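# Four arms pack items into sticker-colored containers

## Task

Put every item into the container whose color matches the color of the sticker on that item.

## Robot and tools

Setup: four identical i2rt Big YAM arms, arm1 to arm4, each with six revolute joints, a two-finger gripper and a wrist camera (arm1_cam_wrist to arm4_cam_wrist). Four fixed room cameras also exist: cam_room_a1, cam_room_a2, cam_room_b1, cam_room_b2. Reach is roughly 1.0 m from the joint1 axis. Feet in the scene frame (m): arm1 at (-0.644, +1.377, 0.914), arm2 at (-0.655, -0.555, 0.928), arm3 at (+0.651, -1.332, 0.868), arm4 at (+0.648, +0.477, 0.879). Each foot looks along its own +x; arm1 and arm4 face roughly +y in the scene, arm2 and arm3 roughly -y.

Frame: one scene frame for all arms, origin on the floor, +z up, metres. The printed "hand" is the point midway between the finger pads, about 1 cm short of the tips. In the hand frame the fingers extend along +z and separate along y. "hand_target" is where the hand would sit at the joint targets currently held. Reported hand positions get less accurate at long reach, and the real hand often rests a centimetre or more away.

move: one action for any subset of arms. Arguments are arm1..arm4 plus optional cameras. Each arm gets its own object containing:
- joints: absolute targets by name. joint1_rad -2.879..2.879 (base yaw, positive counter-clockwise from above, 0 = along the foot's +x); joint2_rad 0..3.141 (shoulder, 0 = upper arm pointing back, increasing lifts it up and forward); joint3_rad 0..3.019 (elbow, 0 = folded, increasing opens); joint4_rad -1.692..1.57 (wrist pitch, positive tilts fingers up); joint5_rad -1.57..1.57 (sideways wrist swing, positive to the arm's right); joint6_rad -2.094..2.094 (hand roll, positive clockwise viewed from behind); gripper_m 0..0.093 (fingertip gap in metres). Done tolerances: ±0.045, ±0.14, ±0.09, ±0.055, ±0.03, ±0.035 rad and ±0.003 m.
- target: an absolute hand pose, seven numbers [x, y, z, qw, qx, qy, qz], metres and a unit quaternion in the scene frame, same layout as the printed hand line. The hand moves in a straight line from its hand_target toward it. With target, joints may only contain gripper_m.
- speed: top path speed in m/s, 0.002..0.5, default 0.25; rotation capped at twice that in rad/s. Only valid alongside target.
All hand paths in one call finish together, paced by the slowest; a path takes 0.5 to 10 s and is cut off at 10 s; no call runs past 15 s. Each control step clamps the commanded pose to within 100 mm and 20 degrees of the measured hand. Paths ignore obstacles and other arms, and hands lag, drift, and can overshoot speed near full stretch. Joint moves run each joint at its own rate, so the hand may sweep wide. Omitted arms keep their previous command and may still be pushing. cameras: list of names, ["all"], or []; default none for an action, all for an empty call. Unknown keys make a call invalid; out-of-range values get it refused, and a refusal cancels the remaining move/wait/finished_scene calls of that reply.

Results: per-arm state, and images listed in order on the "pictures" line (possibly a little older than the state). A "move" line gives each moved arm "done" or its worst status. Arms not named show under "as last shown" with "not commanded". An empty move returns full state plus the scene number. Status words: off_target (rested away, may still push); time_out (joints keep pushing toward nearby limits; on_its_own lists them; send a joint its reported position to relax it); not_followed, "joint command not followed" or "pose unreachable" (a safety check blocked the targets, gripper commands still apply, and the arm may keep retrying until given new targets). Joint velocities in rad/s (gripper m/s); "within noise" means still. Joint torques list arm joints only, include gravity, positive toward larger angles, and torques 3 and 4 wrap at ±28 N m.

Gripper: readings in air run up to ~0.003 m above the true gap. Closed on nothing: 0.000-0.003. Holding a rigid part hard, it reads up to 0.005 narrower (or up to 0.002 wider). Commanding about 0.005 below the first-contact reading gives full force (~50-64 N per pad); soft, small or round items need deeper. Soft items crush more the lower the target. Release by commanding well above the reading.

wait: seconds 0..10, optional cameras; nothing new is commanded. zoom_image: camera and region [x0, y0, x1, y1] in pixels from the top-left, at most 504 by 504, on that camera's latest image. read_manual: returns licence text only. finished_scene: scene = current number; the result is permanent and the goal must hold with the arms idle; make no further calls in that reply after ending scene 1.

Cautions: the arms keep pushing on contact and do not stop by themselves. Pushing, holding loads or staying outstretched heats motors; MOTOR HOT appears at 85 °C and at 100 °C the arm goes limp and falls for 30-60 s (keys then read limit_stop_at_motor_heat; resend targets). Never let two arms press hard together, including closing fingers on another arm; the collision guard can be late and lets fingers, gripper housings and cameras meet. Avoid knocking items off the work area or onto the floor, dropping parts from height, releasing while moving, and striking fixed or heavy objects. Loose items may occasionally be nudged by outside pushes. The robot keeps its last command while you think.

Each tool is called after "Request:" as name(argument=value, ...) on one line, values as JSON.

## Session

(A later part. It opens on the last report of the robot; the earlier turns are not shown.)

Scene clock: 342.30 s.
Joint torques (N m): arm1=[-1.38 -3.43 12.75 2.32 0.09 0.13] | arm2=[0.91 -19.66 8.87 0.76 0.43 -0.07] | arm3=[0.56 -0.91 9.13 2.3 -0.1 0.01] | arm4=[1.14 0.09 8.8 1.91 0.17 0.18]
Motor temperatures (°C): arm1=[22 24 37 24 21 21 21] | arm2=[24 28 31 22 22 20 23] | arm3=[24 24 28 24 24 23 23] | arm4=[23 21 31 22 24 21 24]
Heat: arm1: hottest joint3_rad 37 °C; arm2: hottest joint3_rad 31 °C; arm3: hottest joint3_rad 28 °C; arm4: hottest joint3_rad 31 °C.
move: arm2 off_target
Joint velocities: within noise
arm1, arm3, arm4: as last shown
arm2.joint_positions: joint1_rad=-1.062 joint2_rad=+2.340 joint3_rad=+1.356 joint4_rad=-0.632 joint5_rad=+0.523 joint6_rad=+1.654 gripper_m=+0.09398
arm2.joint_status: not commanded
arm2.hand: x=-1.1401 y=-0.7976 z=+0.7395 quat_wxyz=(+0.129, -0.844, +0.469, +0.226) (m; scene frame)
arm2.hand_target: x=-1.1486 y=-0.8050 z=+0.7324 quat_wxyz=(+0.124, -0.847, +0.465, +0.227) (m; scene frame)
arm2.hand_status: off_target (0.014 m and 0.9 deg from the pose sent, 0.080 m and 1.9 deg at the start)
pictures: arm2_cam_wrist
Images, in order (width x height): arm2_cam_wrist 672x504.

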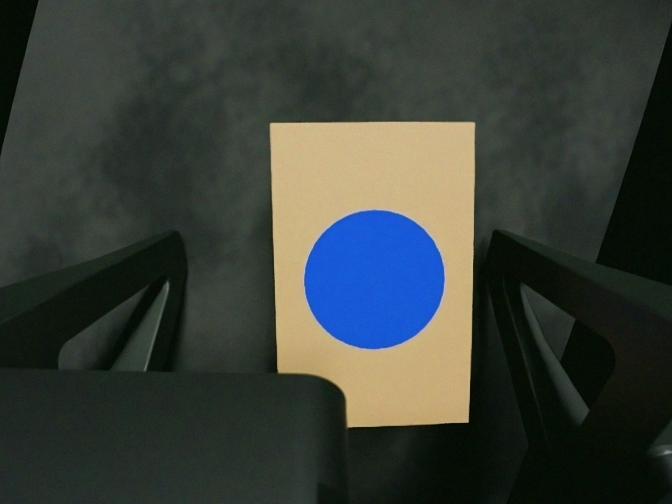

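Request:
move(arm2={"target": [-1.1405, -0.8, 0.726, 0.1245, -0.8468, 0.4646, 0.2269], "speed": 0.1})

Request:
move(arm2={"joints": {"gripper_m": 0.036}}, cameras=["arm2_cam_wrist"])

Scene clock: 347.97 s.
Joint torques (N m): arm1=[-1.73 -4.54 12.89 2.24 0.06 0.11] | arm2=[0.91 -19.72 6.38 1.02 0.42 -0.05] | arm3=[0.67 -0.97 9.14 2.29 -0.11 0.02] | arm4=[0.91 -0.21 8.98 1.81 0.19 0.18]
Motor temperatures (°C): arm1=[22 24 37 24 21 21 21] | arm2=[24 28 30 22 22 20 23] | arm3=[24 24 28 24 24 23 23] | arm4=[23 21 31 22 24 21 24]
Heat: arm1: hottest joint3_rad 37 °C; arm2: hottest joint3_rad 30 °C; arm3: hottest joint3_rad 28 °C; arm4: hottest joint3_rad 31 °C.
move: arm2 off_target
Joint velocities: within noise
arm1.joint_positions: joint1_rad=+1.496 joint2_rad=+1.010 joint3_rad=+1.379 joint4_rad=-1.221 joint5_rad=-0.002 joint6_rad=-0.007 gripper_m=+0.09398
arm1.joint_status: not commanded
arm1.hand: x=-1.0345 y=+1.3787 z=+1.3584 quat_wxyz=(-0.003, +0.933, +0.001, -0.359) (m; scene frame)
arm1.hand_target: x=-1.0355 y=+1.3773 z=+1.3769 quat_wxyz=(-0.002, +0.924, +0.000, -0.383) (m; scene frame)
arm1.hand_status: not commanded
arm2.joint_positions: joint1_rad=-1.062 joint2_rad=+2.340 joint3_rad=+1.356 joint4_rad=-0.609 joint5_rad=+0.523 joint6_rad=+1.654 gripper_m=+0.09398
arm2.joint_status: not commanded
arm2.hand: x=-1.1442 y=-0.8006 z=+0.7393 quat_wxyz=(+0.119, -0.843, +0.472, +0.231) (m; scene frame)
arm2.hand_target: x=-1.1403 y=-0.8000 z=+0.7264 quat_wxyz=(+0.124, -0.847, +0.465, +0.227) (m; scene frame)
arm2.hand_status: off_target (0.014 m and 1.2 deg from the pose sent, 0.014 m and 0.9 deg at the start)
arm3, arm4: as last shown
pictures: none

Scene clock: 348.60 s.
Joint torques (N m): arm1=[-1.79 -4.42 12.97 2.22 0.05 0.12] | arm2=[1.08 -19.9 6.35 1.01 0.44 -0.05] | arm3=[0.67 -0.85 9.13 2.28 -0.1 0] | arm4=[0.73 0.03 8.85 1.87 0.18 0.17]
Motor temperatures (°C): arm1=[22 24 37 24 21 21 21] | arm2=[24 28 30 22 22 20 23] | arm3=[24 24 28 24 24 23 23] | arm4=[23 21 31 22 24 21 24]
Heat: arm1: hottest joint3_rad 37 °C; arm2: hottest joint3_rad 30 °C; arm3: hottest joint3_rad 28 °C; arm4: hottest joint3_rad 31 °C.
move: arm2 off_target
Joint velocities: within noise
arm1, arm3, arm4: as last shown
arm2.joint_positions: joint1_rad=-1.062 joint2_rad=+2.340 joint3_rad=+1.356 joint4_rad=-0.608 joint5_rad=+0.523 joint6_rad=+1.653 gripper_m=+0.04411
arm2.joint_status: gripper_m off_target (ended at +0.04414, target +0.03600)
arm2.hand: x=-1.1444 y=-0.8007 z=+0.7393 quat_wxyz=(+0.119, -0.843, +0.472, +0.231) (m; scene frame)
arm2.hand_target: x=-1.1403 y=-0.8000 z=+0.7264 quat_wxyz=(+0.124, -0.847, +0.465, +0.227) (m; scene frame)
arm2.hand_status: not commanded
pictures: arm2_cam_wrist
Images, in order (width x height): arm2_cam_wrist 672x504.

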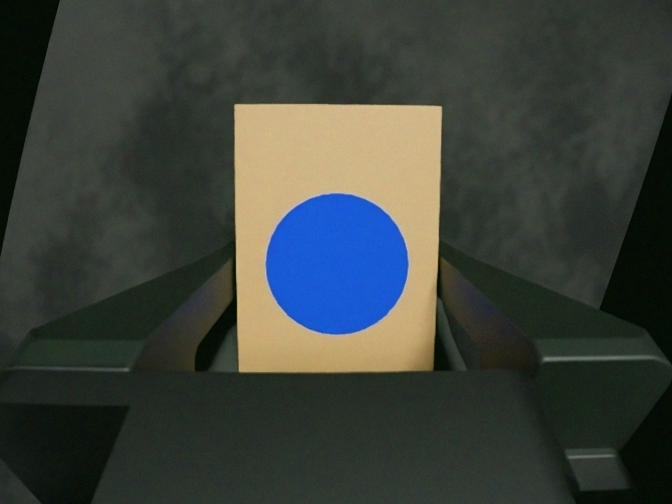

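Request:
move(arm2={"target": [-1.12, -0.79, 1.0, 0.1245, -0.8468, 0.4646, 0.2269], "speed": 0.2}, arm4={"target": [0.304, 0.718, 1.25, 0.183, -0.7567, 0.2386, 0.5806], "speed": 0.25}, cameras=["arm2_cam_wrist", "arm4_cam_wrist"])

Scene clock: 366.13 s.
Joint torques (N m): arm1=[-1.44 -4.25 12.88 2.35 0.08 0.13] | arm2=[1.55 -18.78 12.36 -0.02 0.44 0.03] | arm3=[0.56 -0.97 9.16 2.28 -0.1 0] | arm4=[0.67 -3.66 9.87 1.47 0.19 -0.1]
Motor temperatures (°C): arm1=[21 24 37 24 21 21 21] | arm2=[24 28 30 22 22 20 23] | arm3=[24 24 28 24 24 23 23] | arm4=[23 21 31 22 24 21 24]
Heat: arm1: hottest joint3_rad 37 °C; arm2: hottest joint3_rad 30 °C; arm3: hottest joint3_rad 28 °C; arm4: hottest joint3_rad 31 °C.
move: arm2 off_target; arm4 done
Joint velocities: within noise
arm1, arm3: as last shown
arm2.joint_positions: joint1_rad=-1.062 joint2_rad=+1.832 joint3_rad=+1.298 joint4_rad=-1.102 joint5_rad=+0.523 joint6_rad=+1.653 gripper_m=+0.04411
arm2.joint_status: not commanded
arm2.hand: x=-1.1112 y=-0.7774 z=+0.9870 quat_wxyz=(+0.138, -0.845, +0.467, +0.222) (m; scene frame)
arm2.hand_target: x=-1.1195 y=-0.7898 z=+1.0002 quat_wxyz=(+0.124, -0.847, +0.464, +0.227) (m; scene frame)
arm2.hand_status: off_target (0.020 m and 1.7 deg from the pose sent, 0.262 m and 1.2 deg at the start)
arm4.joint_positions: joint1_rad=+0.920 joint2_rad=+0.772 joint3_rad=+0.751 joint4_rad=-0.241 joint5_rad=+0.009 joint6_rad=+0.012 gripper_m=+0.09402
arm4.joint_status: not commanded
arm4.hand: x=+0.3033 y=+0.7154 z=+1.2509 quat_wxyz=(-0.177, +0.755, -0.241, -0.583) (m; scene frame)
arm4.hand_target: x=+0.3040 y=+0.7180 z=+1.2499 quat_wxyz=(-0.183, +0.757, -0.239, -0.580) (m; scene frame)
arm4.hand_status: done (0.003 m and 0.9 deg from the pose sent, 0.331 m and 44.2 deg at the start)
pictures: arm2_cam_wrist, arm4_cam_wrist
Images, in order (width x height): arm2_cam_wrist 672x504, arm4_cam_wrist 672x504.

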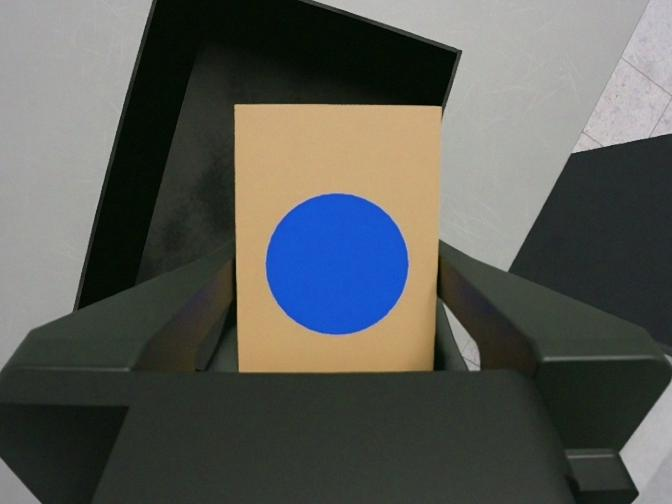

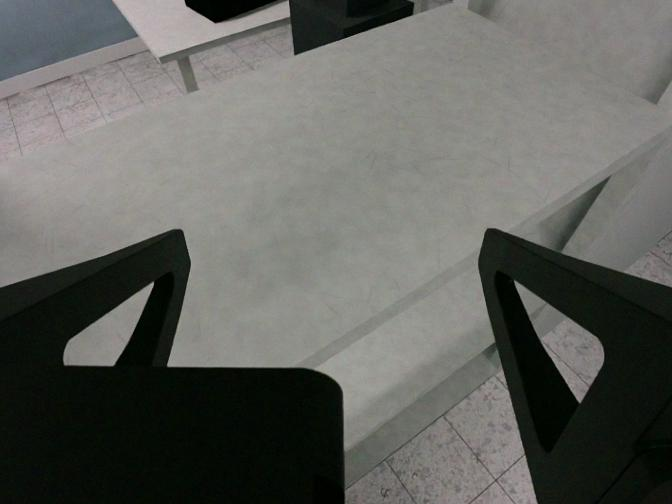

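Request:
move(arm4={"target": [0.304, 0.718, 1.37, 0.183, -0.7567, 0.2386, 0.5806], "speed": 0.25}, cameras=["arm4_cam_wrist"])

Scene clock: 382.53 s.
Joint torques (N m): arm1=[-1.61 -4.07 12.74 2.32 0.09 0.11] | arm2=[1.55 -18.96 12.45 -0.05 0.43 0.03] | arm3=[0.67 -0.91 9.09 2.28 -0.1 0] | arm4=[0.85 -3.31 11.85 1.02 0.21 -0.12]
Motor temperatures (°C): arm1=[21 24 37 24 21 21 21] | arm2=[24 28 32 22 23 20 24] | arm3=[24 24 28 24 24 23 23] | arm4=[23 21 33 22 24 21 24]
Heat: arm1: hottest joint3_rad 37 °C; arm2: hottest joint3_rad 32 °C; arm3: hottest joint3_rad 28 °C; arm4: hottest joint3_rad 33 °C.
move: arm4 off_target
Joint velocities: within noise
arm1, arm2: as last shown
arm3.joint_positions: joint1_rad=-1.441 joint2_rad=+0.603 joint3_rad=+1.001 joint4_rad=-0.117 joint5_rad=+0.002 joint6_rad=-0.006 gripper_m=+0.09401
arm3.joint_status: not commanded
arm3.hand: x=+0.3113 y=-1.3254 z=+1.4850 quat_wxyz=(-0.005, -0.602, +0.002, +0.799) (m; scene frame)
arm3.hand_target: x=+0.3137 y=-1.3226 z=+1.4894 quat_wxyz=(-0.004, -0.594, +0.005, +0.804) (m; scene frame)
arm3.hand_status: not commanded
arm4.joint_positions: joint1_rad=+0.920 joint2_rad=+0.808 joint3_rad=+1.054 joint4_rad=-0.520 joint5_rad=+0.012 joint6_rad=+0.012 gripper_m=+0.09402
arm4.joint_status: not commanded
arm4.hand: x=+0.3047 y=+0.7157 z=+1.3567 quat_wxyz=(-0.176, +0.759, -0.243, -0.578) (m; scene frame)
arm4.hand_target: x=+0.3043 y=+0.7178 z=+1.3698 quat_wxyz=(-0.183, +0.756, -0.239, -0.581) (m; scene frame)
arm4.hand_status: off_target (0.014 m and 1.0 deg from the pose sent, 0.119 m and 0.9 deg at the start)
pictures: arm4_cam_wrist
Images, in order (width x height): arm4_cam_wrist 672x504.

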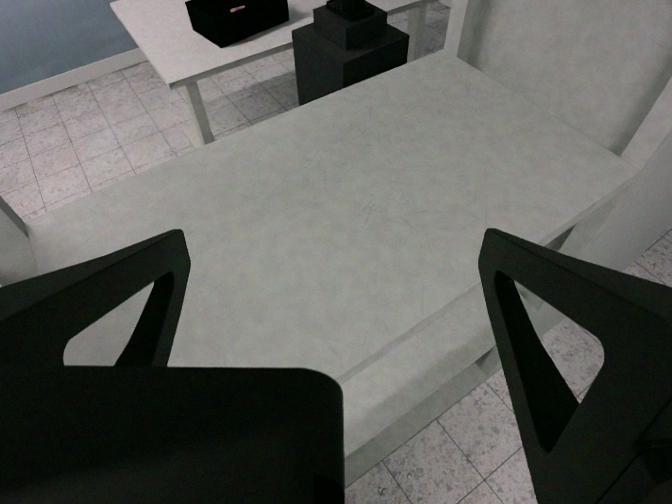

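Request:
move(arm4={"target": [0.30, 0.70, 1.16, 0.0391, -0.9596, 0.2216, 0.1692], "speed": 0.3}, cameras=["arm4_cam_wrist"])

Request:
move(arm4={"target": [0.15, 0.72, 1.10, 0.0391, -0.9596, 0.2216, 0.1692], "speed": 0.2}, cameras=["arm4_cam_wrist", "cam_room_a2"])

Scene clock: 405.40 s.
Joint torques (N m): arm1=[-1.49 -3.31 12.75 2.41 0.08 0.1] | arm2=[1.49 -18.84 12.42 -0.01 0.44 0.04] | arm3=[0.67 -0.85 9.13 2.29 -0.1 0] | arm4=[1.55 -8.82 12.79 0.18 -0.04 -0.06]
Motor temperatures (°C): arm1=[21 24 38 24 21 21 21] | arm2=[24 28 34 22 23 20 24] | arm3=[24 24 29 24 24 23 23] | arm4=[23 21 35 22 24 21 24]
Heat: arm1: hottest joint3_rad 38 °C; arm2: hottest joint3_rad 34 °C; arm3: hottest joint3_rad 29 °C; arm4: hottest joint3_rad 35 °C.
move: arm4 off_target
Joint velocities: within noise
arm1, arm2, arm3: as last shown
arm4.joint_positions: joint1_rad=+0.925 joint2_rad=+1.190 joint3_rad=+1.157 joint4_rad=-1.228 joint5_rad=-0.035 joint6_rad=-0.107 gripper_m=+0.09402
arm4.joint_status: not commanded
arm4.hand: x=+0.3123 y=+0.6966 z=+1.1385 quat_wxyz=(-0.034, +0.960, -0.234, -0.153) (m; scene frame)
arm4.hand_target: x=+0.3009 y=+0.6995 z=+1.1598 quat_wxyz=(-0.039, +0.959, -0.222, -0.170) (m; scene frame)
arm4.hand_status: off_target (0.025 m and 2.4 deg from the pose sent, 0.197 m and 55.1 deg at the start)
pictures: arm4_cam_wrist
Images, in order (width x height): arm4_cam_wrist 672x504.

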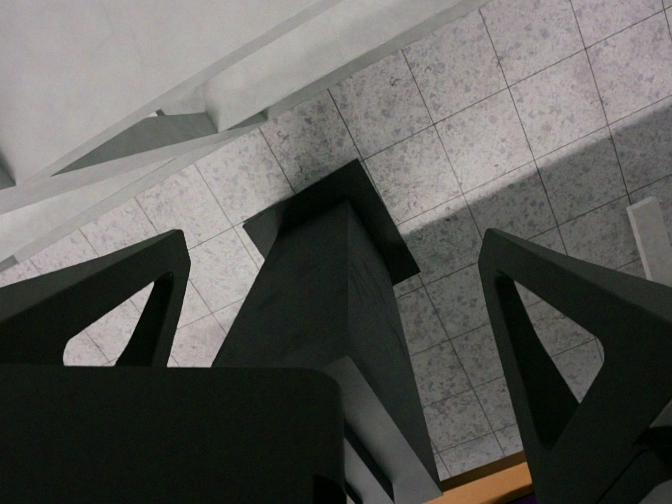

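Scene clock: 406.83 s.
Joint torques (N m): arm1=[-1.32 -3.49 12.64 2.28 0.07 0.11] | arm2=[1.55 -18.84 12.44 -0.05 0.44 0.03] | arm3=[0.67 -0.97 9.17 2.28 -0.1 0.01] | arm4=[1.49 -14.45 12.45 0.75 0.21 0.15]
Motor temperatures (°C): arm1=[21 24 38 24 21 21 21] | arm2=[24 28 34 22 23 20 24] | arm3=[24 24 29 24 24 23 23] | arm4=[23 22 35 22 24 21 24]
Heat: arm1: hottest joint3_rad 38 °C; arm2: hottest joint3_rad 34 °C; arm3: hottest joint3_rad 29 °C; arm4: hottest joint3_rad 35 °C.
move: arm4 off_target
Joint velocities: arm1=[within noise] | arm2=[within noise] | arm3=[within noise] | arm4=[0.015 0.005 0.017 -0.002 -0.051 -0.154 0]
arm1, arm2, arm3: as last shown
arm4.joint_positions: joint1_rad=+1.062 joint2_rad=+1.561 joint3_rad=+1.375 joint4_rad=-1.086 joint5_rad=+0.003 joint6_rad=-0.011 gripper_m=+0.09402
arm4.joint_status: not commanded
arm4.hand: x=+0.1687 y=+0.7125 z=+1.0829 quat_wxyz=(-0.034, +0.965, -0.217, -0.147) (m; scene frame)
arm4.hand_target: x=+0.1511 y=+0.7194 z=+1.1001 quat_wxyz=(-0.039, +0.960, -0.221, -0.169) (m; scene frame)
arm4.hand_status: off_target (0.026 m and 2.8 deg from the pose sent, 0.168 m and 2.4 deg at the start)
pictures: arm4_cam_wrist, cam_room_a2
Images, in order (width x height): arm4_cam_wrist 672x504, cam_room_a2 672x504.

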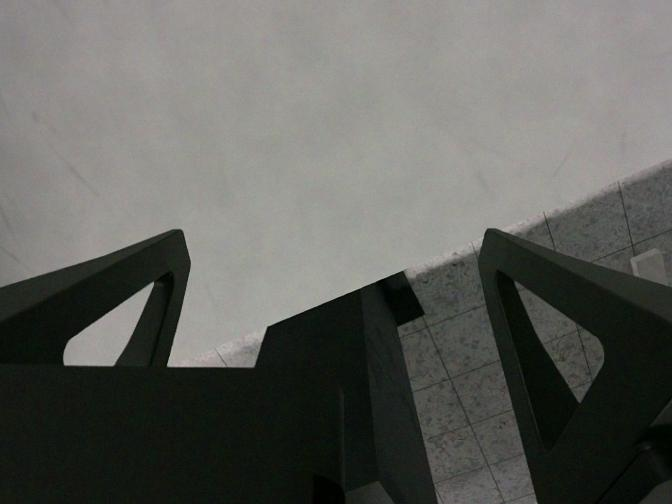

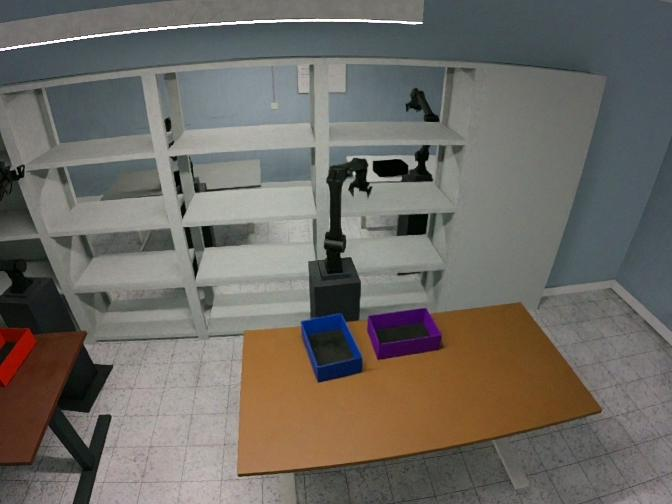

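Request:
move(arm4={"target": [0.14, 0.72, 1.00, 0.0391, -0.9596, 0.2216, 0.1692], "speed": 0.1}, cameras=["arm4_cam_wrist"])

Request:
move(arm4={"target": [0.14, 0.72, 0.97, 0.0391, -0.9596, 0.2216, 0.1692], "speed": 0.04}, cameras=["arm4_cam_wrist"])

Scene clock: 414.73 s.
Joint torques (N m): arm1=[-1.44 -4.01 12.85 2.18 0.07 0.08] | arm2=[1.67 -18.9 12.44 -0.05 0.45 0.03] | arm3=[0.56 -0.97 9.11 2.29 -0.11 0] | arm4=[1.32 -15.15 8.13 1.2 0.2 0.16]
Motor temperatures (°C): arm1=[21 24 38 24 21 21 21] | arm2=[24 29 34 22 23 20 24] | arm3=[24 24 29 24 24 23 23] | arm4=[23 22 37 22 24 21 24]
Heat: arm1: hottest joint3_rad 38 °C; arm2: hottest joint3_rad 34 °C; arm3: hottest joint3_rad 29 °C; arm4: hottest joint3_rad 37 °C.
move: arm4 off_target
Joint velocities: within noise
arm1, arm2, arm3: as last shown
arm4.joint_positions: joint1_rad=+1.064 joint2_rad=+1.646 joint3_rad=+1.273 joint4_rad=-0.841 joint5_rad=+0.006 joint6_rad=-0.004 gripper_m=+0.09402
arm4.joint_status: not commanded
arm4.hand: x=+0.1446 y=+0.7229 z=+1.0120 quat_wxyz=(-0.041, +0.959, -0.219, -0.174) (m; scene frame)
arm4.hand_target: x=+0.1403 y=+0.7199 z=+1.0000 quat_wxyz=(-0.039, +0.960, -0.222, -0.169) (m; scene frame)
arm4.hand_status: off_target (0.013 m and 0.7 deg from the pose sent, 0.088 m and 2.8 deg at the start)
pictures: arm4_cam_wrist
Images, in order (width x height): arm4_cam_wrist 672x504.

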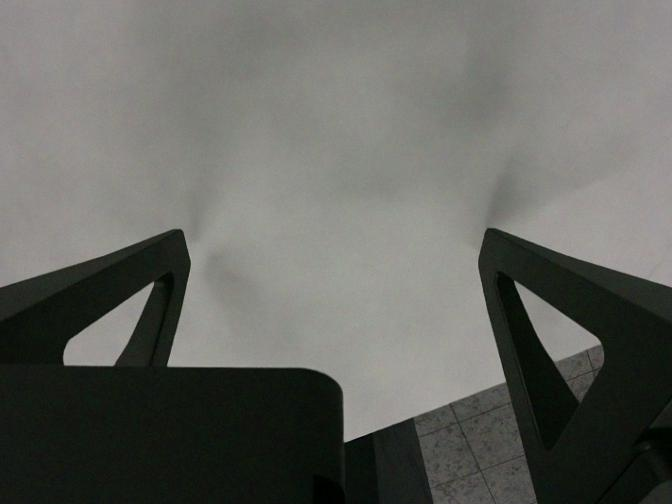

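Scene clock: 416.00 s.
Joint torques (N m): arm1=[-0.85 -3.72 12.88 2.22 0.08 0.13] | arm2=[1.49 -18.84 12.42 -0.02 0.45 0.03] | arm3=[0.73 -0.79 9.13 2.26 -0.1 0] | arm4=[1.08 -12.63 6.48 1.7 -0.13 0.08]
Motor temperatures (°C): arm1=[21 24 38 24 21 21 21] | arm2=[24 29 34 22 23 20 24] | arm3=[24 24 29 24 24 23 23] | arm4=[23 22 37 22 24 21 24]
Heat: arm1: hottest joint3_rad 38 °C; arm2: hottest joint3_rad 34 °C; arm3: hottest joint3_rad 29 °C; arm4: hottest joint3_rad 37 °C.
move: arm4 off_target
Joint velocities: within noise
arm1, arm2, arm3: as last shown
arm4.joint_positions: joint1_rad=+1.066 joint2_rad=+1.647 joint3_rad=+1.251 joint4_rad=-0.783 joint5_rad=+0.015 joint6_rad=+0.006 gripper_m=+0.09402
arm4.joint_status: not commanded
arm4.hand: x=+0.1402 y=+0.7259 z=+1.0073 quat_wxyz=(-0.048, +0.955, -0.223, -0.190) (m; scene frame)
arm4.hand_target: x=+0.1420 y=+0.7192 z=+0.9713 quat_wxyz=(-0.039, +0.960, -0.222, -0.169) (m; scene frame)
arm4.hand_status: off_target (0.038 m and 2.7 deg from the pose sent, 0.042 m and 0.7 deg at the start)
pictures: arm4_cam_wrist
Images, in order (width x height): arm4_cam_wrist 672x504.

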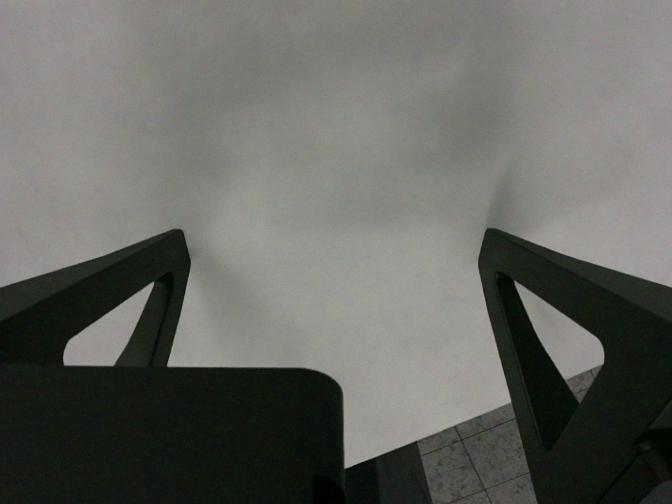

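Request:
move(arm2={"joints": {"joint1_rad": 0.3, "joint2_rad": 0.6, "joint3_rad": 1.0, "joint4_rad": -1.45, "joint5_rad": 0, "joint6_rad": 0}}, arm4={"target": [0.17, 0.71, 1.10, 0.0391, -0.9596, 0.2216, 0.1692], "speed": 0.25}, cameras=["arm2_cam_wrist", "cam_room_b1"])

Scene clock: 430.27 s.
Joint torques (N m): arm1=[-1.61 -3.78 12.88 2.14 0.08 0.12] | arm2=[1.03 -0.67 10.11 1.39 0.08 -0.08] | arm3=[0.67 -0.91 9.16 2.24 -0.1 0.01] | arm4=[1.03 -14.51 11.43 0.09 -0.04 0.05]
Motor temperatures (°C): arm1=[21 24 38 24 21 21 21] | arm2=[24 28 34 22 23 20 24] | arm3=[24 24 29 24 24 23 23] | arm4=[23 22 36 22 24 21 24]
Heat: arm1: hottest joint3_rad 38 °C; arm2: hottest joint3_rad 34 °C; arm3: hottest joint3_rad 29 °C; arm4: hottest joint3_rad 36 °C.
move: arm2 done; arm4 off_target
Joint velocities: within noise
arm1.joint_positions: joint1_rad=+1.496 joint2_rad=+1.010 joint3_rad=+1.379 joint4_rad=-1.221 joint5_rad=-0.002 joint6_rad=-0.007 gripper_m=+0.09398
arm1.joint_status: not commanded
arm1.hand: x=-1.0345 y=+1.3787 z=+1.3584 quat_wxyz=(-0.003, +0.933, +0.001, -0.359) (m; scene frame)
arm1.hand_target: x=-1.0355 y=+1.3773 z=+1.3769 quat_wxyz=(-0.002, +0.924, +0.000, -0.383) (m; scene frame)
arm1.hand_status: not commanded
arm2.joint_positions: joint1_rad=+0.295 joint2_rad=+0.600 joint3_rad=+1.012 joint4_rad=-1.439 joint5_rad=-0.002 joint6_rad=+0.014 gripper_m=+0.04420
arm2.joint_status: all done
arm2.hand: x=-0.5652 y=-0.7635 z=+1.2688 quat_wxyz=(-0.226, -0.533, -0.803, +0.143) (m; scene frame)
arm2.hand_target: x=-0.5659 y=-0.7603 z=+1.2616 quat_wxyz=(-0.216, -0.527, -0.810, +0.139) (m; scene frame)
arm2.hand_status: not commanded
arm3: as last shown
arm4.joint_positions: joint1_rad=+1.066 joint2_rad=+1.510 joint3_rad=+1.326 joint4_rad=-1.056 joint5_rad=+0.010 joint6_rad=+0.005 gripper_m=+0.09402
arm4.joint_status: not commanded
arm4.hand: x=+0.1788 y=+0.7068 z=+1.0890 quat_wxyz=(-0.039, +0.960, -0.223, -0.162) (m; scene frame)
arm4.hand_target: x=+0.1703 y=+0.7099 z=+1.1000 quat_wxyz=(-0.039, +0.960, -0.222, -0.169) (m; scene frame)
arm4.hand_status: off_target (0.014 m and 0.9 deg from the pose sent, 0.099 m and 2.7 deg at the start)
pictures: arm2_cam_wrist, cam_room_b1
Images, in order (width x height): arm2_cam_wrist 672x504, cam_room_b1 672x504.

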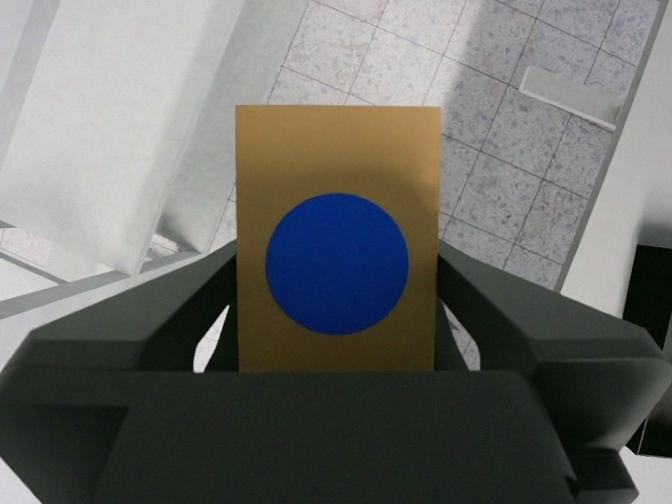

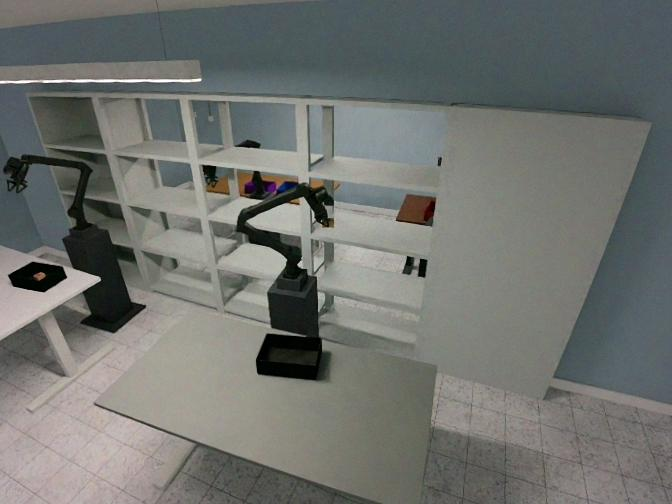

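Request:
move(arm2={"joints": {"joint1_rad": 2.12}}, arm1={"target": [-1.125, 1.226, 0.95, 0.009, -0.9653, 0.0337, 0.2586], "speed": 0.35}, arm4={"joints": {"joint1_rad": 1.2, "joint2_rad": 0.6, "joint3_rad": 1.0, "joint4_rad": -1.45, "joint5_rad": 0, "joint6_rad": 0}}, cameras=["arm1_cam_wrist", "arm2_cam_wrist", "cam_room_b1"])

Scene clock: 445.07 s.
Joint torques (N m): arm1=[-1.79 -11.11 9.87 1.76 0.24 0.12] | arm2=[1.08 -0.79 10.13 1.4 0.08 -0.05] | arm3=[0.73 -0.91 9.11 2.26 -0.09 0.01] | arm4=[0.62 0.62 8.38 0.55 0.09 -0.03]
Motor temperatures (°C): arm1=[21 24 38 24 21 21 21] | arm2=[24 28 33 22 22 20 25] | arm3=[24 24 29 24 24 23 23] | arm4=[23 23 37 22 24 21 24]
Heat: arm1: hottest joint3_rad 38 °C; arm2: hottest joint3_rad 33 °C; arm3: hottest joint3_rad 29 °C; arm4: hottest joint3_rad 37 °C.
move: arm1 off_target; arm2 done; arm4 done
Joint velocities: within noise
arm1.joint_positions: joint1_rad=+1.874 joint2_rad=+1.644 joint3_rad=+0.870 joint4_rad=-0.384 joint5_rad=+0.208 joint6_rad=+0.389 gripper_m=+0.09398
arm1.joint_status: not commanded
arm1.hand: x=-1.1116 y=+1.2336 z=+0.9334 quat_wxyz=(-0.020, +0.971, -0.029, -0.235) (m; scene frame)
arm1.hand_target: x=-1.1245 y=+1.2262 z=+0.9503 quat_wxyz=(-0.009, +0.965, -0.034, -0.258) (m; scene frame)
arm1.hand_status: off_target (0.023 m and 3.1 deg from the pose sent, 0.445 m and 12.7 deg at the start)
arm2.joint_positions: joint1_rad=+2.115 joint2_rad=+0.600 joint3_rad=+1.012 joint4_rad=-1.439 joint5_rad=-0.002 joint6_rad=+0.012 gripper_m=+0.04424
arm2.joint_status: all done
arm2.hand: x=-0.4773 y=-0.4177 z=+1.2701 quat_wxyz=(-0.254, +0.307, -0.913, -0.091) (m; scene frame)
arm2.hand_target: x=-0.4802 y=-0.4190 z=+1.2628 quat_wxyz=(-0.245, +0.315, -0.913, -0.085) (m; scene frame)
arm2.hand_status: not commanded
arm3: as last shown
arm4.joint_positions: joint1_rad=+1.207 joint2_rad=+0.598 joint3_rad=+1.004 joint4_rad=-1.440 joint5_rad=+0.000 joint6_rad=+0.005 gripper_m=+0.09402
arm4.joint_status: all done
arm4.hand: x=+0.4353 y=+0.5469 z=+1.2175 quat_wxyz=(-0.038, +0.952, -0.151, -0.264) (m; scene frame)
arm4.hand_target: x=+0.4377 y=+0.5478 z=+1.2139 quat_wxyz=(-0.038, +0.954, -0.152, -0.256) (m; scene frame)
arm4.hand_status: not commanded
pictures: arm1_cam_wrist, arm2_cam_wrist, cam_room_b1
Images, in order (width x height): arm1_cam_wrist 672x504, arm2_cam_wrist 672x504, cam_room_b1 672x504.

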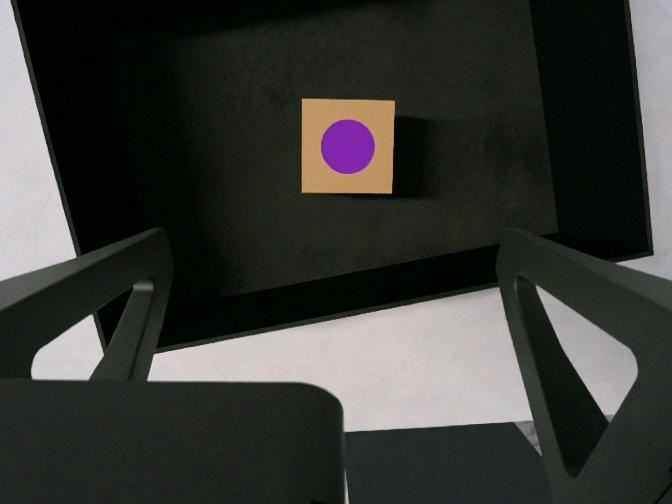

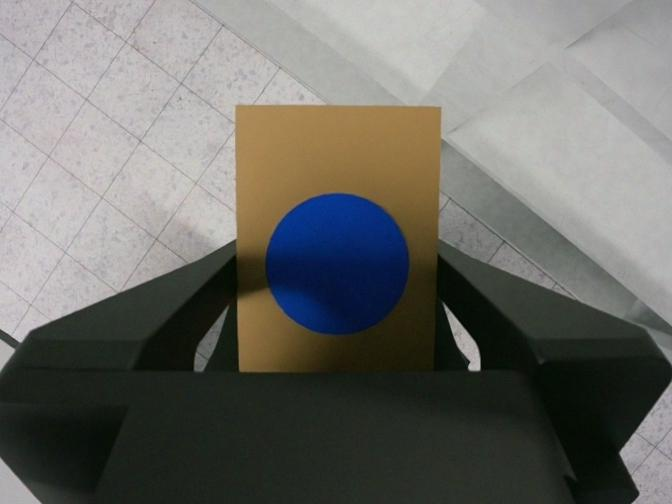

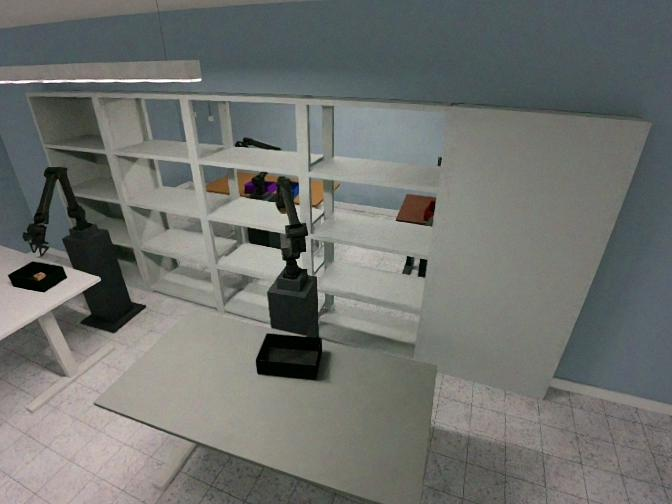

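Request:
move(arm1={"target": [-1.127, 1.236, 0.81, 0.009, -0.9653, 0.0337, 0.2586], "speed": 0.25}, arm2={"target": [-0.30, -0.275, 1.12, 0.2446, -0.316, 0.9128, 0.0847], "speed": 0.25}, cameras=["arm1_cam_wrist", "arm2_cam_wrist"])

Scene clock: 456.50 s.
Joint torques (N m): arm1=[-2.37 -11.93 5.31 1.78 0.15 -0.07] | arm2=[1.55 -11.05 14.61 2.45 0.13 -0.01] | arm3=[0.62 -1.08 9.14 2.29 -0.09 0.01] | arm4=[-0.21 0.32 8.18 0.5 0.1 -0.01]
Motor temperatures (°C): arm1=[21 25 36 24 21 21 21] | arm2=[24 27 32 22 22 20 25] | arm3=[24 24 29 24 24 23 23] | arm4=[23 22 36 22 24 21 24]
Heat: arm1: hottest joint3_rad 36 °C; arm2: hottest joint3_rad 32 °C; arm3: hottest joint3_rad 29 °C; arm4: hottest joint3_rad 36 °C.
move: arm1 done; arm2 off_target
Joint velocities: within noise
arm1.joint_positions: joint1_rad=+1.869 joint2_rad=+1.962 joint3_rad=+0.826 joint4_rad=+0.019 joint5_rad=+0.203 joint6_rad=+0.386 gripper_m=+0.09398
arm1.joint_status: not commanded
arm1.hand: x=-1.1220 y=+1.2325 z=+0.8094 quat_wxyz=(-0.010, +0.967, -0.032, -0.252) (m; scene frame)
arm1.hand_target: x=-1.1269 y=+1.2360 z=+0.8100 quat_wxyz=(-0.009, +0.965, -0.034, -0.259) (m; scene frame)
arm1.hand_status: done (0.006 m and 0.9 deg from the pose sent, 0.124 m and 3.1 deg at the start)
arm2.joint_positions: joint1_rad=+2.116 joint2_rad=+1.238 joint3_rad=+0.919 joint4_rad=-0.791 joint5_rad=+0.000 joint6_rad=+0.012 gripper_m=+0.04424
arm2.joint_status: not commanded
arm2.hand: x=-0.3120 y=-0.2887 z=+1.0981 quat_wxyz=(-0.217, +0.311, -0.922, -0.077) (m; scene frame)
arm2.hand_target: x=-0.3011 y=-0.2757 z=+1.1203 quat_wxyz=(-0.244, +0.316, -0.913, -0.085) (m; scene frame)
arm2.hand_status: off_target (0.029 m and 3.6 deg from the pose sent, 0.273 m and 1.7 deg at the start)
arm3, arm4: as last shown
pictures: arm1_cam_wrist, arm2_cam_wrist
Images, in order (width x height): arm1_cam_wrist 672x504, arm2_cam_wrist 672x504.

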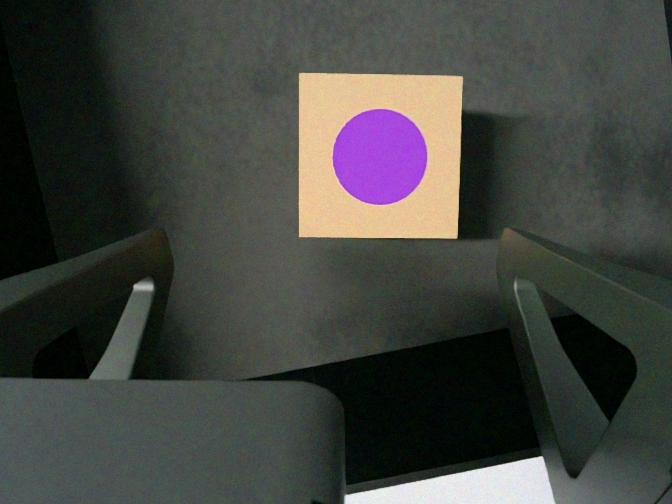

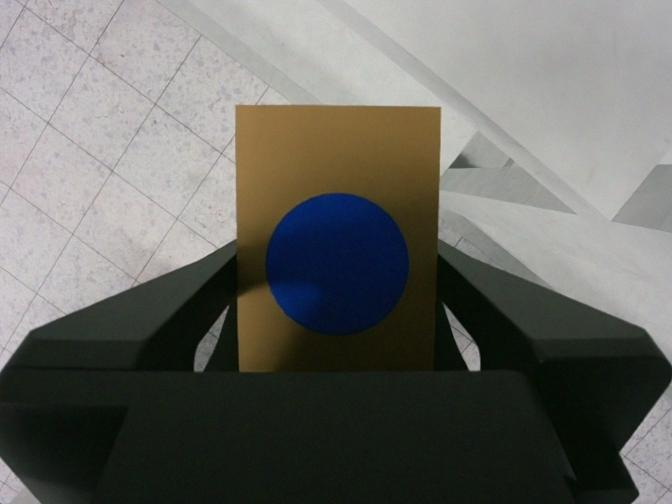

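Request:
move(arm1={"target": [-1.155, 1.254, 0.733, 0.009, -0.9653, 0.0337, 0.2586], "speed": 0.2}, arm2={"target": [0.005, -0.032, 1.11, 0.2446, -0.316, 0.9128, 0.0847], "speed": 0.2}, cameras=["arm1_cam_wrist", "arm2_cam_wrist", "cam_room_b1", "cam_room_a2"])

Scene clock: 467.70 s.
Joint torques (N m): arm1=[-3.19 -11.87 5.6 1.63 0.11 -0.02] | arm2=[1.32 -24.88 17.5 1.28 0.14 -0.01] | arm3=[0.5 -0.97 9.11 2.29 -0.11 0] | arm4=[0.32 0.38 8.34 0.43 0.06 0.01]
Motor temperatures (°C): arm1=[21 25 35 23 21 21 21] | arm2=[24 27 33 22 22 20 25] | arm3=[24 24 29 24 24 23 23] | arm4=[23 22 36 22 24 21 24]
Heat: arm1: hottest joint3_rad 35 °C; arm2: hottest joint3_rad 33 °C; arm3: hottest joint3_rad 29 °C; arm4: hottest joint3_rad 36 °C.
move: arm1 off_target; arm2 off_target
Joint velocities: within noise
arm1.joint_positions: joint1_rad=+1.810 joint2_rad=+2.188 joint3_rad=+0.900 joint4_rad=+0.177 joint5_rad=+0.175 joint6_rad=+0.329 gripper_m=+0.09398
arm1.joint_status: not commanded
arm1.hand: x=-1.1436 y=+1.2523 z=+0.7347 quat_wxyz=(-0.011, +0.968, -0.030, -0.250) (m; scene frame)
arm1.hand_target: x=-1.1548 y=+1.2541 z=+0.7333 quat_wxyz=(-0.009, +0.965, -0.034, -0.259) (m; scene frame)
arm1.hand_status: off_target (0.012 m and 1.1 deg from the pose sent, 0.086 m and 0.9 deg at the start)
arm2.joint_positions: joint1_rad=+2.116 joint2_rad=+2.323 joint3_rad=+2.412 joint4_rad=-1.154 joint5_rad=+0.000 joint6_rad=+0.012 gripper_m=+0.04424
arm2.joint_status: not commanded
arm2.hand: x=+0.0000 y=-0.0451 z=+1.1088 quat_wxyz=(-0.238, +0.309, -0.917, -0.084) (m; scene frame)
arm2.hand_target: x=+0.0040 y=-0.0326 z=+1.1098 quat_wxyz=(-0.246, +0.316, -0.912, -0.085) (m; scene frame)
arm2.hand_status: off_target (0.014 m and 1.2 deg from the pose sent, 0.408 m and 3.6 deg at the start)
arm3.joint_positions: joint1_rad=-1.441 joint2_rad=+0.603 joint3_rad=+1.001 joint4_rad=-0.117 joint5_rad=+0.002 joint6_rad=-0.006 gripper_m=+0.09401
arm3.joint_status: not commanded
arm3.hand: x=+0.3113 y=-1.3254 z=+1.4850 quat_wxyz=(-0.005, -0.602, +0.002, +0.799) (m; scene frame)
arm3.hand_target: x=+0.3137 y=-1.3226 z=+1.4894 quat_wxyz=(-0.004, -0.594, +0.005, +0.804) (m; scene frame)
arm3.hand_status: not commanded
arm4: as last shown
pictures: arm1_cam_wrist, arm2_cam_wrist, cam_room_a2, cam_room_b1
Images, in order (width x height): arm1_cam_wrist 672x504, arm2_cam_wrist 672x504, cam_room_a2 672x504, cam_room_b1 672x504.

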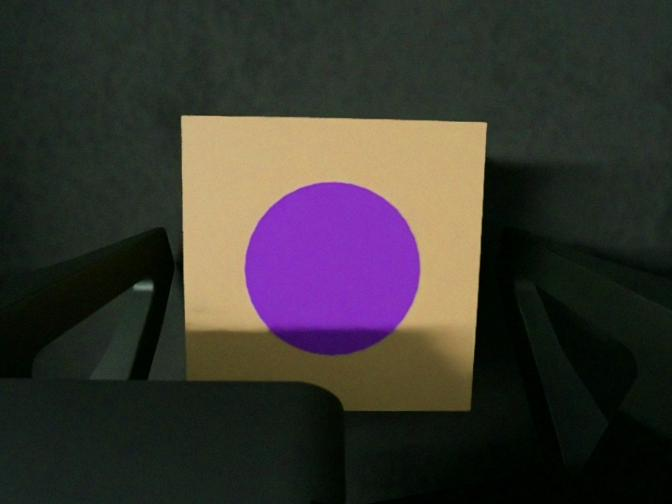

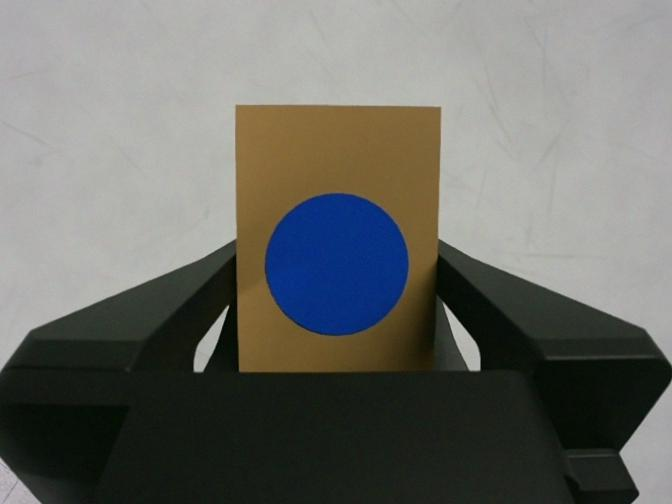

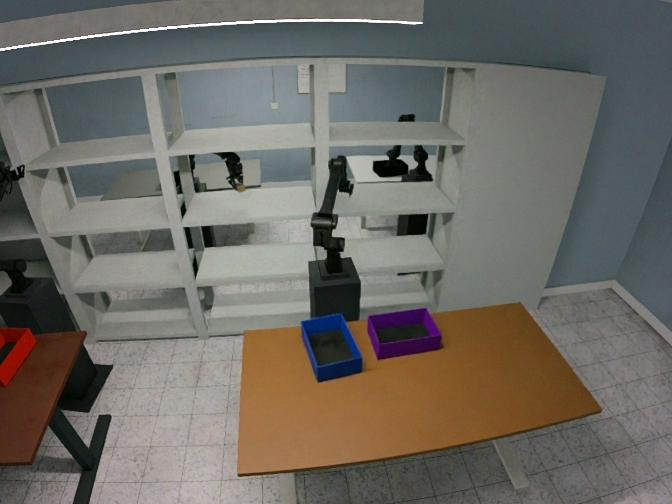

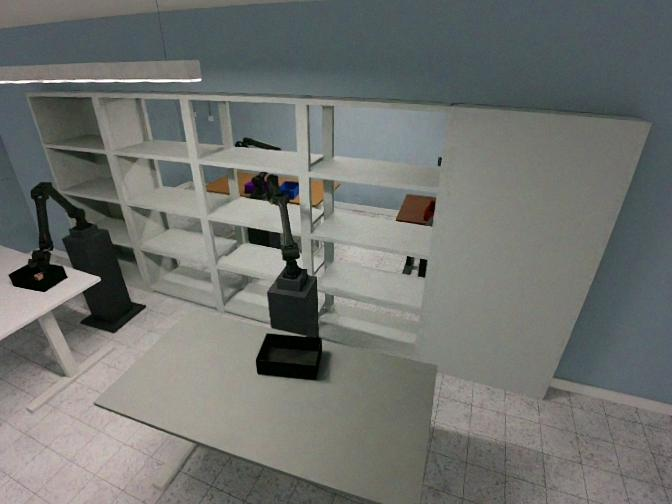

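Request:
move(arm1={"joints": {"gripper_m": 0.05}}, arm2={"target": [0.005, -0.035, 1.035, 0.2446, -0.316, 0.9128, 0.0847], "speed": 0.12}, cameras=["arm1_cam_wrist", "arm2_cam_wrist"])

Scene clock: 473.70 s.
Joint torques (N m): arm1=[-2.43 -12.22 5.74 1.65 0.16 0.02] | arm2=[1.08 -25.93 11.3 2.58 0.06 -0.05] | arm3=[0.67 -0.85 9.14 2.29 -0.11 0.01] | arm4=[0.26 0.09 8.36 0.49 0.08 0.01]
Motor temperatures (°C): arm1=[21 25 34 23 21 21 21] | arm2=[24 27 35 22 22 20 25] | arm3=[24 24 29 24 24 23 23] | arm4=[23 22 35 22 24 21 24]
Heat: arm1: hottest joint3_rad 34 °C; arm2: hottest joint3_rad 35 °C; arm3: hottest joint3_rad 29 °C; arm4: hottest joint3_rad 35 °C.
move: arm1 off_target; arm2 off_target
Joint velocities: within noise
arm1.joint_positions: joint1_rad=+1.810 joint2_rad=+2.188 joint3_rad=+0.900 joint4_rad=+0.177 joint5_rad=+0.175 joint6_rad=+0.329 gripper_m=+0.05316
arm1.joint_status: gripper_m off_target (ended at +0.05318, target +0.05000)
arm1.hand: x=-1.1436 y=+1.2521 z=+0.7347 quat_wxyz=(-0.011, +0.968, -0.030, -0.250) (m; scene frame)
arm1.hand_target: x=-1.1548 y=+1.2540 z=+0.7333 quat_wxyz=(-0.009, +0.965, -0.034, -0.259) (m; scene frame)
arm1.hand_status: not commanded
arm2.joint_positions: joint1_rad=+2.116 joint2_rad=+2.323 joint3_rad=+2.272 joint4_rad=-0.984 joint5_rad=+0.000 joint6_rad=+0.012 gripper_m=+0.04424
arm2.joint_status: not commanded
arm2.hand: x=+0.0060 y=-0.0403 z=+1.0592 quat_wxyz=(-0.252, +0.308, -0.913, -0.089) (m; scene frame)
arm2.hand_target: x=+0.0043 y=-0.0355 z=+1.0352 quat_wxyz=(-0.244, +0.316, -0.913, -0.085) (m; scene frame)
arm2.hand_status: off_target (0.025 m and 1.3 deg from the pose sent, 0.075 m and 1.2 deg at the start)
arm3, arm4: as last shown
pictures: arm1_cam_wrist, arm2_cam_wrist
Images, in order (width x height): arm1_cam_wrist 672x504, arm2_cam_wrist 672x504.

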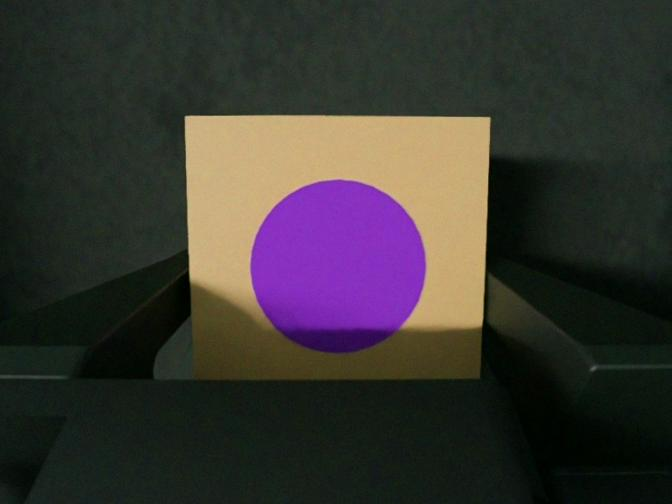

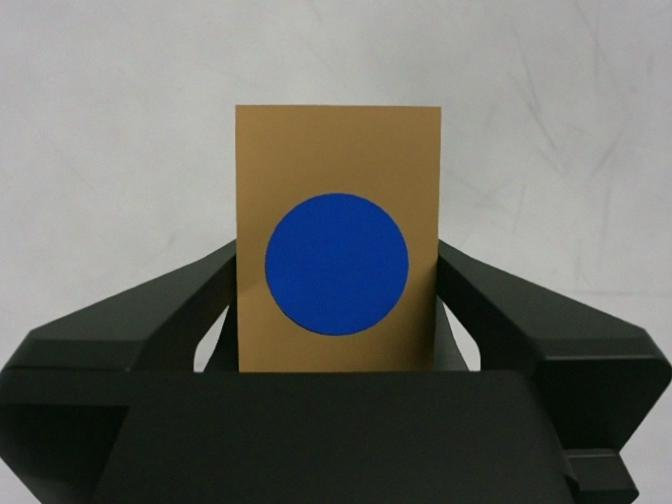

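Request:
move(arm1={"joints": {"gripper_m": 0.042}}, arm2={"target": [0.005, -0.035, 1.01, 0.2446, -0.316, 0.9128, 0.0847], "speed": 0.08}, cameras=["arm2_cam_wrist"])

Request:
move(arm1={"target": [-1.12, 1.25, 0.98, 0.009, -0.9653, 0.0337, 0.2586], "speed": 0.2}, cameras=["arm1_cam_wrist", "arm2_cam_wrist"])

Scene clock: 480.10 s.
Joint torques (N m): arm1=[-2.84 -12.4 5.71 1.69 0.13 0] | arm2=[1.08 -25.11 10.99 2.61 0.06 -0.04] | arm3=[0.56 -0.91 9.14 2.28 -0.1 0.02] | arm4=[0.21 0.62 8.23 0.58 0.06 -0.02]
Motor temperatures (°C): arm1=[21 25 33 23 21 21 21] | arm2=[24 28 35 22 22 20 25] | arm3=[24 24 29 24 24 23 23] | arm4=[23 22 35 22 24 21 24]
Heat: arm1: hottest joint3_rad 33 °C; arm2: hottest joint3_rad 35 °C; arm3: hottest joint3_rad 29 °C; arm4: hottest joint3_rad 35 °C.
move: arm1 off_target; arm2 off_target
Joint velocities: within noise
arm1.joint_positions: joint1_rad=+1.810 joint2_rad=+2.188 joint3_rad=+0.900 joint4_rad=+0.177 joint5_rad=+0.175 joint6_rad=+0.329 gripper_m=+0.05316
arm1.joint_status: gripper_m off_target (ended at +0.05316, target +0.04200)
arm1.hand: x=-1.1436 y=+1.2521 z=+0.7347 quat_wxyz=(-0.011, +0.968, -0.030, -0.250) (m; scene frame)
arm1.hand_target: x=-1.1548 y=+1.2540 z=+0.7333 quat_wxyz=(-0.009, +0.965, -0.034, -0.259) (m; scene frame)
arm1.hand_status: not commanded
arm2.joint_positions: joint1_rad=+2.116 joint2_rad=+2.323 joint3_rad=+2.227 joint4_rad=-0.926 joint5_rad=+0.000 joint6_rad=+0.012 gripper_m=+0.04424
arm2.joint_status: not commanded
arm2.hand: x=+0.0070 y=-0.0395 z=+1.0433 quat_wxyz=(-0.257, +0.307, -0.912, -0.091) (m; scene frame)
arm2.hand_target: x=+0.0039 y=-0.0358 z=+1.0104 quat_wxyz=(-0.245, +0.316, -0.913, -0.085) (m; scene frame)
arm2.hand_status: off_target (0.034 m and 1.9 deg from the pose sent, 0.049 m and 1.3 deg at the start)
arm3, arm4: as last shown
pictures: arm2_cam_wrist
Images, in order (width x height): arm2_cam_wrist 672x504.

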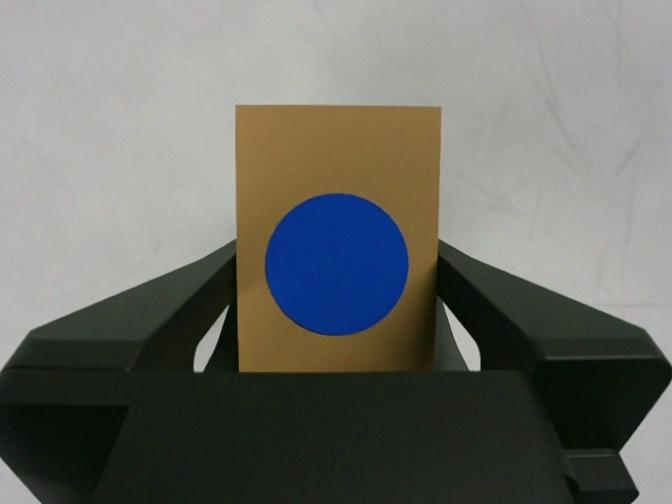

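Scene clock: 482.00 s.
Joint torques (N m): arm1=[-0.73 -9.64 12.4 0.85 0.26 0.14] | arm2=[1.26 -25.17 10.96 2.61 0.06 -0.04] | arm3=[0.67 -0.97 9.11 2.28 -0.1 0] | arm4=[0.38 0.56 8.32 0.4 0.04 0]
Motor temperatures (°C): arm1=[21 25 33 23 21 21 21] | arm2=[24 28 35 22 22 20 25] | arm3=[24 24 29 24 24 23 23] | arm4=[23 22 35 22 24 21 24]
Heat: arm1: hottest joint3_rad 33 °C; arm2: hottest joint3_rad 35 °C; arm3: hottest joint3_rad 29 °C; arm4: hottest joint3_rad 35 °C.
move: arm1 off_target
Joint velocities: within noise
arm1.joint_positions: joint1_rad=+1.819 joint2_rad=+1.549 joint3_rad=+0.840 joint4_rad=-0.427 joint5_rad=+0.185 joint6_rad=+0.344 gripper_m=+0.05316
arm1.joint_status: not commanded
arm1.hand: x=-1.1042 y=+1.2602 z=+0.9605 quat_wxyz=(-0.017, +0.970, -0.033, -0.240) (m; scene frame)
arm1.hand_target: x=-1.1192 y=+1.2502 z=+0.9804 quat_wxyz=(-0.009, +0.965, -0.034, -0.259) (m; scene frame)
arm1.hand_status: off_target (0.027 m and 2.3 deg from the pose sent, 0.247 m and 1.2 deg at the start)
arm2, arm3, arm4: as last shown
pictures: arm1_cam_wrist, arm2_cam_wrist
Images, in order (width x height): arm1_cam_wrist 672x504, arm2_cam_wrist 672x504.

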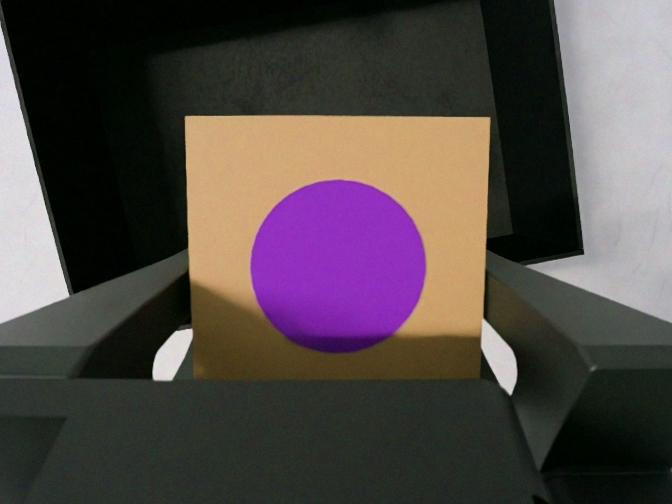

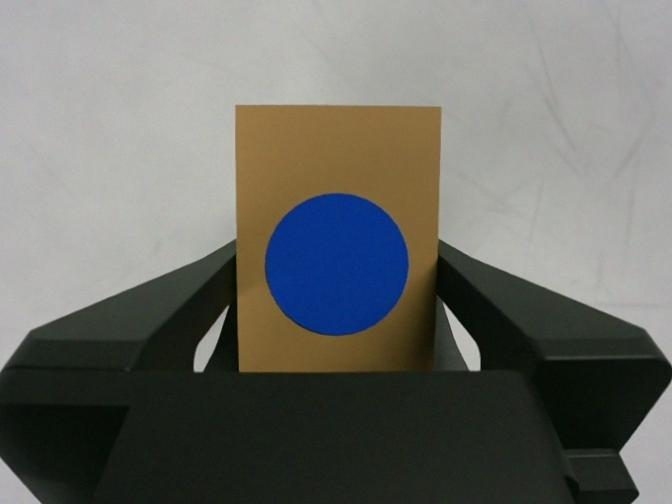

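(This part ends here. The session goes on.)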